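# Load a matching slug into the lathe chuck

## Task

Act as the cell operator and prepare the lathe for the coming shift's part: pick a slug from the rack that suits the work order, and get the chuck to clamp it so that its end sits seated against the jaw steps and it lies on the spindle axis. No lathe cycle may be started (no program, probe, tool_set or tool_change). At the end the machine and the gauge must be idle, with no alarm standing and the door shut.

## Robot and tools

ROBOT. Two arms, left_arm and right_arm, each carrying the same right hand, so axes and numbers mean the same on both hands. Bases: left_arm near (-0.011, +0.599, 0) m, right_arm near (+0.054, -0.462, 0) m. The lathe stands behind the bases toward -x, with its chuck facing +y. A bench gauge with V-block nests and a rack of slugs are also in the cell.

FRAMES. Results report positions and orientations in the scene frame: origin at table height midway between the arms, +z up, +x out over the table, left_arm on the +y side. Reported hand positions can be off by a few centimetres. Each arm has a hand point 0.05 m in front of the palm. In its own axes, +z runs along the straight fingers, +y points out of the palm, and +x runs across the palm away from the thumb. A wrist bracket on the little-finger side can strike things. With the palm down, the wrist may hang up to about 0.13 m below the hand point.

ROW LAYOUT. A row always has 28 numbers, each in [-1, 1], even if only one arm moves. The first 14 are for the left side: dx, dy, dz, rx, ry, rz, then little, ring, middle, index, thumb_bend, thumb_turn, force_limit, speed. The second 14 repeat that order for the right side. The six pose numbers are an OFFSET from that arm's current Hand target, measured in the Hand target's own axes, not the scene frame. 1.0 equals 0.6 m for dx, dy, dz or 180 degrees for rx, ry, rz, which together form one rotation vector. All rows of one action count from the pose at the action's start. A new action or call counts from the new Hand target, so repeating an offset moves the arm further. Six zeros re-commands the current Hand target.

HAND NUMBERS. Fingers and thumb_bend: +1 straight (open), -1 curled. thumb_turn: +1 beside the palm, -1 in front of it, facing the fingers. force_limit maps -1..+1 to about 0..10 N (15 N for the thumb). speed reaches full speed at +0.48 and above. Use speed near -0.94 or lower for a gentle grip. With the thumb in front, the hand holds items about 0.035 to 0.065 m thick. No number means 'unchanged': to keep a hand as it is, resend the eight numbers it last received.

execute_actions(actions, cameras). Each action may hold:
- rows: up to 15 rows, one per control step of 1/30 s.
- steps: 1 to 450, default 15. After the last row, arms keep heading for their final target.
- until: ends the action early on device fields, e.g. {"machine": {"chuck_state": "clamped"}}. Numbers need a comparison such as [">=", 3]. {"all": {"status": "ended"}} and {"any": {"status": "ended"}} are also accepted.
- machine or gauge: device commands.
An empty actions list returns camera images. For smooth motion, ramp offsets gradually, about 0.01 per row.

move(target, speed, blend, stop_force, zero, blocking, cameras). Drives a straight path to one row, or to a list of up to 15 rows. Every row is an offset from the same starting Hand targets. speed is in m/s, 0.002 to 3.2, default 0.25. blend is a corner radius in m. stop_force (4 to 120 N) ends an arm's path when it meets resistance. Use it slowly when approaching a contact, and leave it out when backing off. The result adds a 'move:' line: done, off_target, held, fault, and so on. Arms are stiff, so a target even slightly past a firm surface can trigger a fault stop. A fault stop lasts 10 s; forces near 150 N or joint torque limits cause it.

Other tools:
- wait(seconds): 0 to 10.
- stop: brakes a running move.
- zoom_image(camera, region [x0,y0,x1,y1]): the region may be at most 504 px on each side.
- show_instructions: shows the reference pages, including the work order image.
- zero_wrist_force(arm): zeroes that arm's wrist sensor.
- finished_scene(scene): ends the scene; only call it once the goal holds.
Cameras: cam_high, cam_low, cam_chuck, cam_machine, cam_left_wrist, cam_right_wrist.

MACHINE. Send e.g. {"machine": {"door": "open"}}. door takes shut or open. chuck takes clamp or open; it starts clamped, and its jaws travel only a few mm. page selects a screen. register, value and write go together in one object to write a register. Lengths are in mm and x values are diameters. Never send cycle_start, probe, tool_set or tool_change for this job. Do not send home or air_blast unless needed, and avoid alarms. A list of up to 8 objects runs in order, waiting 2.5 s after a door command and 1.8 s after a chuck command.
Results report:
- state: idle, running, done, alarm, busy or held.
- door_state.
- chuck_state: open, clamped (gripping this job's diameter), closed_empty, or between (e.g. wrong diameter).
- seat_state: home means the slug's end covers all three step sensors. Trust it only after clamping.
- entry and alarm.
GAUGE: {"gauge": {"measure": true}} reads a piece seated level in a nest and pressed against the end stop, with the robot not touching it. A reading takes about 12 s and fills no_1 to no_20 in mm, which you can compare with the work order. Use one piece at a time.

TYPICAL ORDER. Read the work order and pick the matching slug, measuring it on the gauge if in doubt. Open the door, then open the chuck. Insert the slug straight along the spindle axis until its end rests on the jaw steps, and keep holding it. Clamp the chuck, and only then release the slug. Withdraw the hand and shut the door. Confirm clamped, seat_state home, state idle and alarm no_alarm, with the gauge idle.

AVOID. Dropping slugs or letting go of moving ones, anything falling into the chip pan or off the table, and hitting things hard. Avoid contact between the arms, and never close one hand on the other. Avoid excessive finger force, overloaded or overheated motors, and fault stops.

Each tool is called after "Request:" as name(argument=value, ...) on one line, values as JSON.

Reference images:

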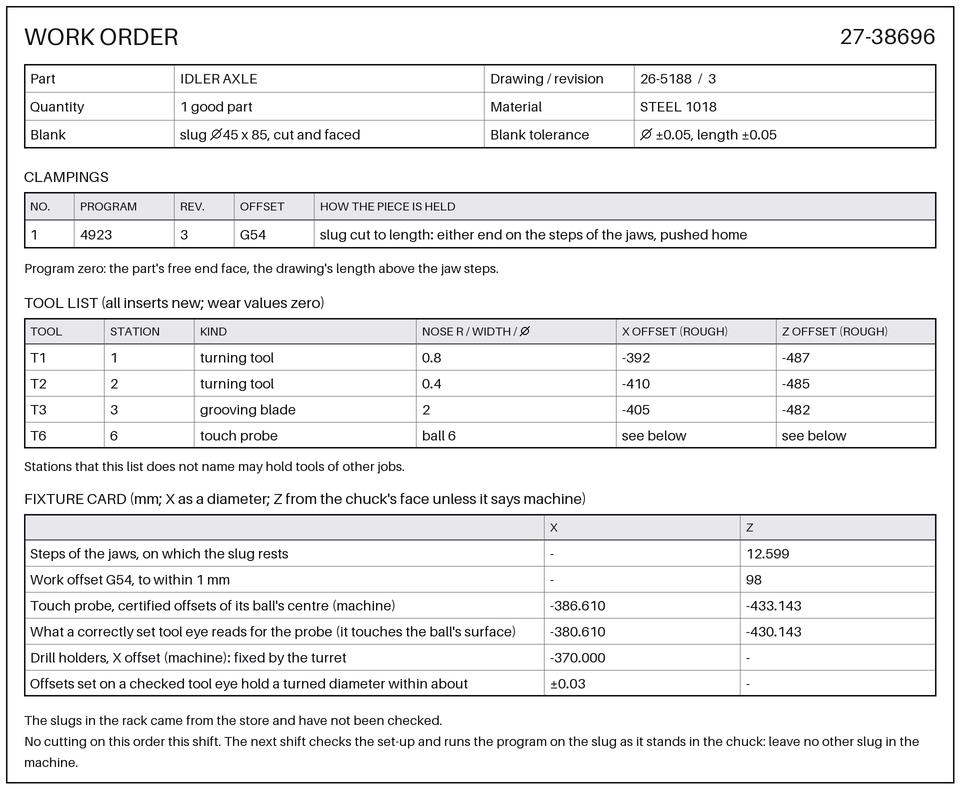

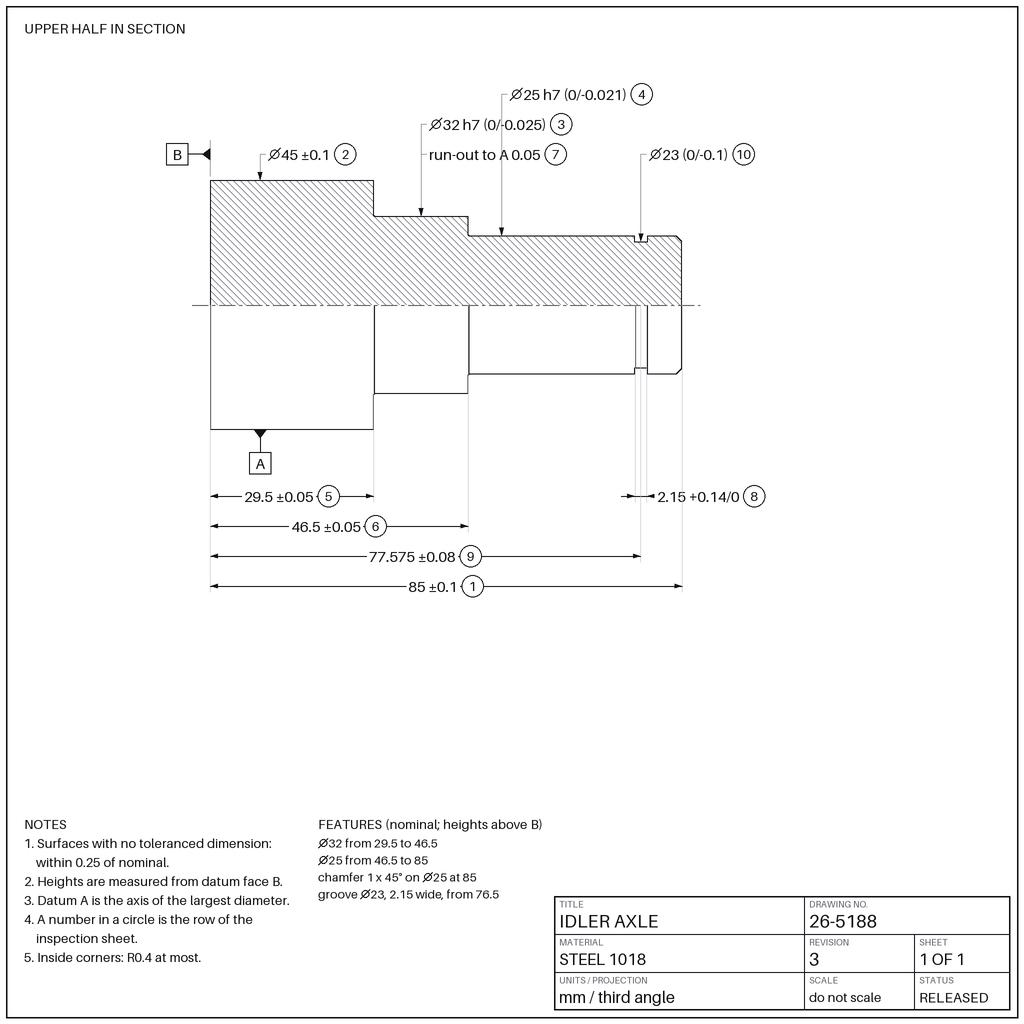

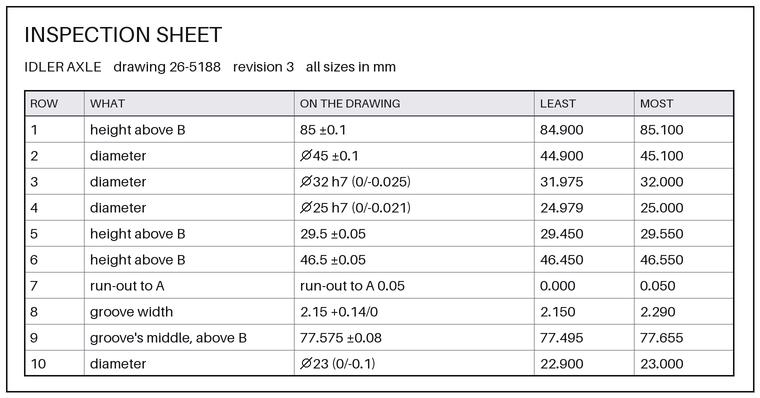

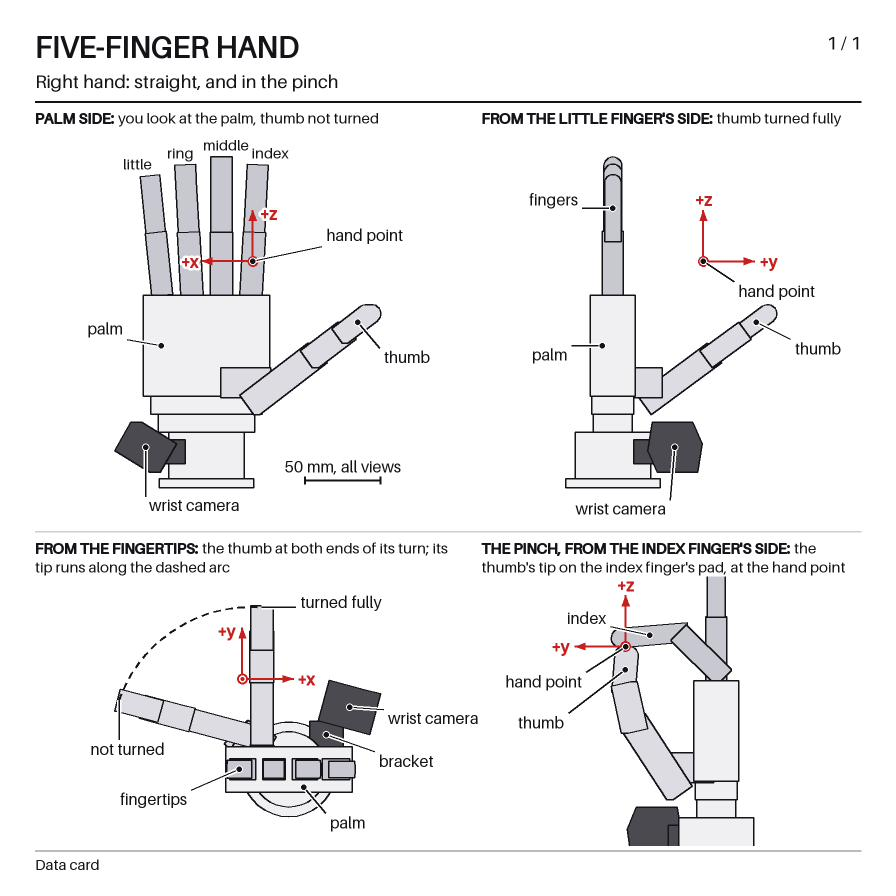

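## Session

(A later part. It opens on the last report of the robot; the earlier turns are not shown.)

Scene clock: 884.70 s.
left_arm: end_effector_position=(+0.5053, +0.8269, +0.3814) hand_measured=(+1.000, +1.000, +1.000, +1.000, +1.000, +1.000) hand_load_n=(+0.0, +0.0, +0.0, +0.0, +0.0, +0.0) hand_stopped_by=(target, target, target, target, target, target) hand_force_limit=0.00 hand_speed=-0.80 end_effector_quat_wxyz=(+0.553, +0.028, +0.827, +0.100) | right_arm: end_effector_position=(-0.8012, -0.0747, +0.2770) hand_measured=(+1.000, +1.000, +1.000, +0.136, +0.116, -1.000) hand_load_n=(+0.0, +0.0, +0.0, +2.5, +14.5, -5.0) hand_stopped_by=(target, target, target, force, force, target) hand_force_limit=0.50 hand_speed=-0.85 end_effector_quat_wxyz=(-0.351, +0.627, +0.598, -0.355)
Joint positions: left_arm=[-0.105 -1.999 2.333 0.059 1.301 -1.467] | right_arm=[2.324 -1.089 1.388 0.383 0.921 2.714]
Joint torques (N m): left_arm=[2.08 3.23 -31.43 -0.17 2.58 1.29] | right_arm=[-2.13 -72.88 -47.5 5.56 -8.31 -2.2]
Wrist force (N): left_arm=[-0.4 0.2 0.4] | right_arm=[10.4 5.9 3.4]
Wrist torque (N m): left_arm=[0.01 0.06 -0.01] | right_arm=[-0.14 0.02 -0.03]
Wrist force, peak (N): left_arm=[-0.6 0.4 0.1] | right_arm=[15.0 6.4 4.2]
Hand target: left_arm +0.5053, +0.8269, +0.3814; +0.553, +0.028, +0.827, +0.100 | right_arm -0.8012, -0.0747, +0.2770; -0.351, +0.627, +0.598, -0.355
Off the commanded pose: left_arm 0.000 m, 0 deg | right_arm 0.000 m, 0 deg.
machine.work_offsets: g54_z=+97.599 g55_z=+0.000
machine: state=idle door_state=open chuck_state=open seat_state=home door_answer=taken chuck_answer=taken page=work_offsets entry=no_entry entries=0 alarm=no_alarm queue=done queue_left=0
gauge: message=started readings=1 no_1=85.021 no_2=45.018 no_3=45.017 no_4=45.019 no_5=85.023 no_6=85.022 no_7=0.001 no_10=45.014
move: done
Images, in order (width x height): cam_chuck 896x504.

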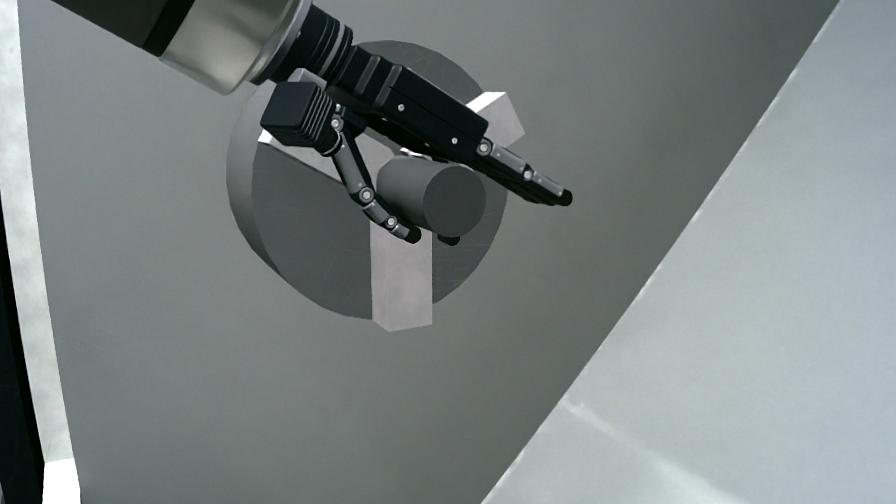

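Request:
execute_actions(actions=[{"machine":{"chuck":"clamp"},"steps":75}])

Scene clock: 890.70 s.
left_arm: end_effector_position=(+0.5053, +0.8269, +0.3814) hand_measured=(+1.000, +1.000, +1.000, +1.000, +1.000, +1.000) hand_load_n=(+0.0, +0.0, +0.0, +0.0, +0.0, +0.0) hand_stopped_by=(target, target, target, target, target, target) hand_force_limit=0.00 hand_speed=-0.80 end_effector_quat_wxyz=(+0.553, +0.028, +0.827, +0.100) | right_arm: end_effector_position=(-0.8012, -0.0747, +0.2770) hand_measured=(+1.000, +1.000, +1.000, +0.136, +0.116, -1.000) hand_load_n=(+0.0, +0.0, +0.0, +5.0, +13.5, -5.0) hand_stopped_by=(target, target, target, force, force, target) hand_force_limit=0.50 hand_speed=-0.85 end_effector_quat_wxyz=(-0.351, +0.627, +0.598, -0.355)
Joint positions: left_arm=[-0.105 -1.999 2.333 0.059 1.301 -1.467] | right_arm=[2.324 -1.089 1.388 0.383 0.921 2.714]
Joint torques (N m): left_arm=[0.9 3.92 -31.64 -0.28 2.57 1.54] | right_arm=[-0.63 -76.85 -26.09 4.56 -3.65 -2.18]
Wrist force (N): left_arm=[-0.4 0.3 0.0] | right_arm=[9.3 -1.9 13.1]
Wrist torque (N m): left_arm=[0.05 0.08 -0.01] | right_arm=[-0.45 -0.01 -0.08]
Wrist force, peak (N): left_arm=[-0.7 0.7 0.2] | right_arm=[9.5 -1.6 13.7]
Hand target: left_arm +0.5053, +0.8269, +0.3814; +0.553, +0.028, +0.827, +0.100 | right_arm -0.8012, -0.0747, +0.2770; -0.351, +0.627, +0.598, -0.355
Off the commanded pose: left_arm 0.000 m, 0 deg | right_arm 0.000 m, 0 deg.
machine.work_offsets: g54_z=+97.599 g55_z=+0.000
machine: state=idle door_state=open chuck_state=clamped seat_state=home door_answer=taken chuck_answer=taken page=work_offsets entry=no_entry entries=0 alarm=no_alarm queue=done queue_left=0
gauge: message=started readings=1 no_1=85.021 no_2=45.018 no_3=45.017 no_4=45.019 no_5=85.023 no_6=85.022 no_7=0.001 no_10=45.014

Request:
execute_actions(actions=[{"rows":[[0,0,0,0,0,0,1,1,1,1,1,1,0,-0.8,0,0,0,0,0,0,1,1,1,1,1,-1,0.5,-0.5]],"steps":60}])

Request:
move(target=[[0,0,0,0,0,0,1,1,1,1,1,1,0,-0.8,0.0107,-0.0871,-0.05,0,0,0,1,1,1,1,1,-1,0.5,-0.5],[0,0,0,0,0,0,1,1,1,1,1,1,0,-0.8,0.1167,0,-0.8,0,0,0,1,1,1,1,1,-1,0.5,-0.5]], speed=[0.08,0.25], blend=[0.01,0])

Request:
move(target=[0,0,0,0,0,0,1,1,1,1,1,1,0,-0.8,0,0.25,-0.4333,0,0,0,1,1,1,1,1,-1,0.5,-0.5], speed=0.3)

Request:
execute_actions(actions=[{"machine":{"door":"shut"},"steps":150,"until":{"machine":{"door_state":"shut"}}}], cameras=["cam_chuck"])

Scene clock: 911.23 s.
left_arm: end_effector_position=(+0.5053, +0.8269, +0.3814) hand_measured=(+1.000, +1.000, +1.000, +1.000, +1.000, +1.000) hand_load_n=(+0.0, +0.0, +0.0, +0.0, +0.0, +0.0) hand_stopped_by=(target, target, target, target, target, target) hand_force_limit=0.00 hand_speed=-0.80 end_effector_quat_wxyz=(+0.553, +0.028, +0.827, +0.100) | right_arm: end_effector_position=(-0.8012, -0.0747, +0.2770) hand_measured=(+1.000, +1.000, +1.000, +1.000, +1.000, -1.000) hand_load_n=(+0.0, +0.0, +0.0, +0.0, +0.0, +0.0) hand_stopped_by=(target, target, target, target, target, target) hand_force_limit=0.50 hand_speed=-0.50 end_effector_quat_wxyz=(-0.351, +0.627, +0.598, -0.355)
Joint positions: left_arm=[-0.105 -1.999 2.333 0.059 1.301 -1.467] | right_arm=[2.324 -1.089 1.388 0.383 0.921 2.714]
Joint torques (N m): left_arm=[2.04 3.92 -31.8 -0.23 2.46 1.5] | right_arm=[-1.85 -64.97 -45.27 1.86 -1.77 -2.09]
Wrist force (N): left_arm=[-0.3 0.2 0.1] | right_arm=[-1.5 -0.4 -1.3]
Wrist torque (N m): left_arm=[0.04 0.06 -0.01] | right_arm=[0.06 0.17 -0.29]
Wrist force, peak (N): left_arm=[-0.7 0.3 0.4] | right_arm=[9.6 -1.7 13.6]
Hand target: left_arm +0.5053, +0.8269, +0.3814; +0.553, +0.028, +0.827, +0.100 | right_arm -0.8012, -0.0747, +0.2770; -0.351, +0.627, +0.598, -0.355
Off the commanded pose: left_arm 0.000 m, 0 deg | right_arm 0.000 m, 0 deg.
machine.work_offsets: g54_z=+97.599 g55_z=+0.000
machine: state=idle door_state=open chuck_state=clamped seat_state=home door_answer=taken chuck_answer=taken page=work_offsets entry=no_entry entries=0 alarm=no_alarm queue=done queue_left=0
gauge: message=started readings=1 no_1=85.021 no_2=45.018 no_3=45.017 no_4=45.019 no_5=85.023 no_6=85.022 no_7=0.001 no_10=45.014

Scene clock: 914.30 s.
left_arm: end_effector_position=(+0.5053, +0.8269, +0.3814) hand_measured=(+1.000, +1.000, +1.000, +1.000, +1.000, +1.000) hand_load_n=(+0.0, +0.0, +0.0, -0.5, +0.0, +0.0) hand_stopped_by=(target, target, target, target, target, target) hand_force_limit=0.00 hand_speed=-0.80 end_effector_quat_wxyz=(+0.553, +0.028, +0.827, +0.100) | right_arm: end_effector_position=(-0.3838, -0.0126, +0.5161) hand_measured=(+1.000, +1.000, +1.000, +1.000, +1.000, -1.000) hand_load_n=(+0.0, +0.0, +0.0, +0.0, +0.0, +0.0) hand_stopped_by=(target, target, target, target, target, target) hand_force_limit=0.50 hand_speed=-0.50 end_effector_quat_wxyz=(-0.351, +0.627, +0.598, -0.355) end_effector_velocity=(+0.001, +0.000, +0.001) end_effector_angular_velocity=(+0.000, +0.000, +0.001)
Joint positions: left_arm=[-0.105 -1.999 2.333 0.059 1.301 -1.467] | right_arm=[1.673 -1.486 1.593 1.22 0.543 1.883]
Joint velocities: left_arm=[within noise] | right_arm=[-0.001 0 -0.001 0.005 0 -0.004]
Joint torques (N m): left_arm=[2.19 3.46 -31.46 0.01 2.46 1.35] | right_arm=[-10.55 -47.91 -44.46 5.98 0.7 -2.83]
Wrist force (N): left_arm=[-0.7 0.1 0.3] | right_arm=[-1.7 -0.4 -1.4]
Wrist torque (N m): left_arm=[0.00 0.11 -0.04] | right_arm=[0.09 0.22 -0.15]
Wrist force, peak (N): left_arm=[-0.7 0.5 0.0] | right_arm=[-1.6 -0.3 -3.9]
Hand target: left_arm +0.5053, +0.8269, +0.3814; +0.553, +0.028, +0.827, +0.100 | right_arm -0.3837, -0.0126, +0.5161; -0.351, +0.627, +0.598, -0.355
Off the commanded pose: left_arm 0.000 m, 0 deg | right_arm 0.000 m, 0 deg.
machine.work_offsets: g54_z=+97.599 g55_z=+0.000
machine: state=idle door_state=open chuck_state=clamped seat_state=home door_answer=taken chuck_answer=taken page=work_offsets entry=no_entry entries=0 alarm=no_alarm queue=done queue_left=0
gauge: message=started readings=1 no_1=85.021 no_2=45.018 no_3=45.017 no_4=45.019 no_5=85.023 no_6=85.022 no_7=0.001 no_10=45.014
move: done

Scene clock: 915.80 s.
left_arm: end_effector_position=(+0.5053, +0.8269, +0.3814) hand_measured=(+1.000, +1.000, +1.000, +1.000, +1.000, +1.000) hand_load_n=(+0.0, +0.0, +0.0, +0.0, +0.0, +0.0) hand_stopped_by=(target, target, target, target, target, target) hand_force_limit=0.00 hand_speed=-0.80 end_effector_quat_wxyz=(+0.553, +0.028, +0.827, +0.100) | right_arm: end_effector_position=(-0.0838, -0.0227, +0.5169) hand_measured=(+1.000, +1.000, +1.000, +1.000, +1.000, -1.000) hand_load_n=(+0.0, +0.0, +0.0, +0.0, +0.0, +0.0) hand_stopped_by=(target, target, target, target, target, target) hand_force_limit=0.50 hand_speed=-0.50 end_effector_quat_wxyz=(-0.351, +0.627, +0.598, -0.355) end_effector_velocity=(+0.002, +0.000, +0.000) end_effector_angular_velocity=(+0.003, -0.001, +0.000)
Joint positions: left_arm=[-0.105 -1.999 2.333 0.059 1.301 -1.467] | right_arm=[1.033 -1.595 1.892 1.96 0.705 0.779]
Joint velocities: left_arm=[within noise] | right_arm=[-0.003 0 -0.001 0.002 0.002 -0.005]
Joint torques (N m): left_arm=[1.97 3.24 -31.56 -0.13 2.42 1.41] | right_arm=[-10.5 -19.81 -42.89 7.27 0.91 -2.73]
Wrist force (N): left_arm=[-0.2 0.3 0.1] | right_arm=[-1.7 -0.5 -1.3]
Wrist torque (N m): left_arm=[0.06 0.05 0.00] | right_arm=[0.07 0.20 0.00]
Wrist force, peak (N): left_arm=[-0.4 0.6 0.2] | right_arm=[-2.0 0.7 -3.7]
Hand target: left_arm +0.5053, +0.8269, +0.3814; +0.553, +0.028, +0.827, +0.100 | right_arm -0.0837, -0.0227, +0.5169; -0.351, +0.627, +0.598, -0.355
Off the commanded pose: left_arm 0.000 m, 0 deg | right_arm 0.000 m, 0 deg.
machine.work_offsets: g54_z=+97.599 g55_z=+0.000
machine: state=idle door_state=open chuck_state=clamped seat_state=home door_answer=taken chuck_answer=taken page=work_offsets entry=no_entry entries=0 alarm=no_alarm queue=done queue_left=0
gauge: message=started readings=1 no_1=85.021 no_2=45.018 no_3=45.017 no_4=45.019 no_5=85.023 no_6=85.022 no_7=0.001 no_10=45.014
move: done

Scene clock: 917.97 s.
left_arm: end_effector_position=(+0.5053, +0.8269, +0.3814) hand_measured=(+1.000, +1.000, +1.000, +1.000, +1.000, +1.000) hand_load_n=(+0.0, +0.0, +0.5, +0.0, +0.0, +0.0) hand_stopped_by=(target, target, target, target, target, target) hand_force_limit=0.00 hand_speed=-0.80 end_effector_quat_wxyz=(+0.553, +0.028, +0.827, +0.100) | right_arm: end_effector_position=(-0.0837, -0.0227, +0.5169) hand_measured=(+1.000, +1.000, +1.000, +1.000, +1.000, -1.000) hand_load_n=(+0.0, +0.0, +0.0, +0.0, +0.0, +0.0) hand_stopped_by=(target, target, target, target, target, target) hand_force_limit=0.50 hand_speed=-0.50 end_effector_quat_wxyz=(-0.351, +0.627, +0.598, -0.355)
Joint positions: left_arm=[-0.105 -1.999 2.333 0.059 1.301 -1.467] | right_arm=[1.033 -1.595 1.891 1.96 0.706 0.779]
Joint torques (N m): left_arm=[0.02 3.1 -31.31 -0.22 2.58 1.52] | right_arm=[-11.08 -20.05 -43.16 6.9 1.15 -2.9]
Wrist force (N): left_arm=[-0.3 0.5 0.0] | right_arm=[-2.1 -0.5 -1.6]
Wrist torque (N m): left_arm=[0.08 0.06 0.00] | right_arm=[0.09 0.26 -0.02]
Wrist force, peak (N): left_arm=[-0.7 0.4 0.2] | right_arm=[-2.1 -0.5 -1.6]
Hand target: left_arm +0.5053, +0.8269, +0.3814; +0.553, +0.028, +0.827, +0.100 | right_arm -0.0837, -0.0227, +0.5169; -0.351, +0.627, +0.598, -0.355
Off the commanded pose: left_arm 0.000 m, 0 deg | right_arm 0.000 m, 0 deg.
machine.work_offsets: g54_z=+97.599 g55_z=+0.000
machine: state=idle door_state=shut chuck_state=clamped seat_state=home door_answer=taken chuck_answer=taken page=work_offsets entry=no_entry entries=0 alarm=no_alarm queue=running queue_left=0
gauge: message=started readings=1 no_1=85.021 no_2=45.018 no_3=45.017 no_4=45.019 no_5=85.023 no_6=85.022 no_7=0.001 no_10=45.014
Images, in order (width x height): cam_chuck 896x504.

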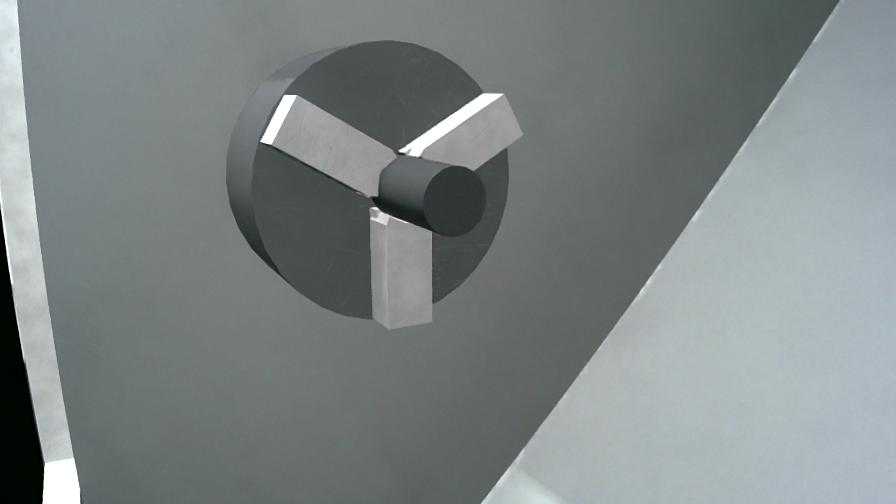

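Request:
finished_scene(scene=2)

The scene is finished: the task was done.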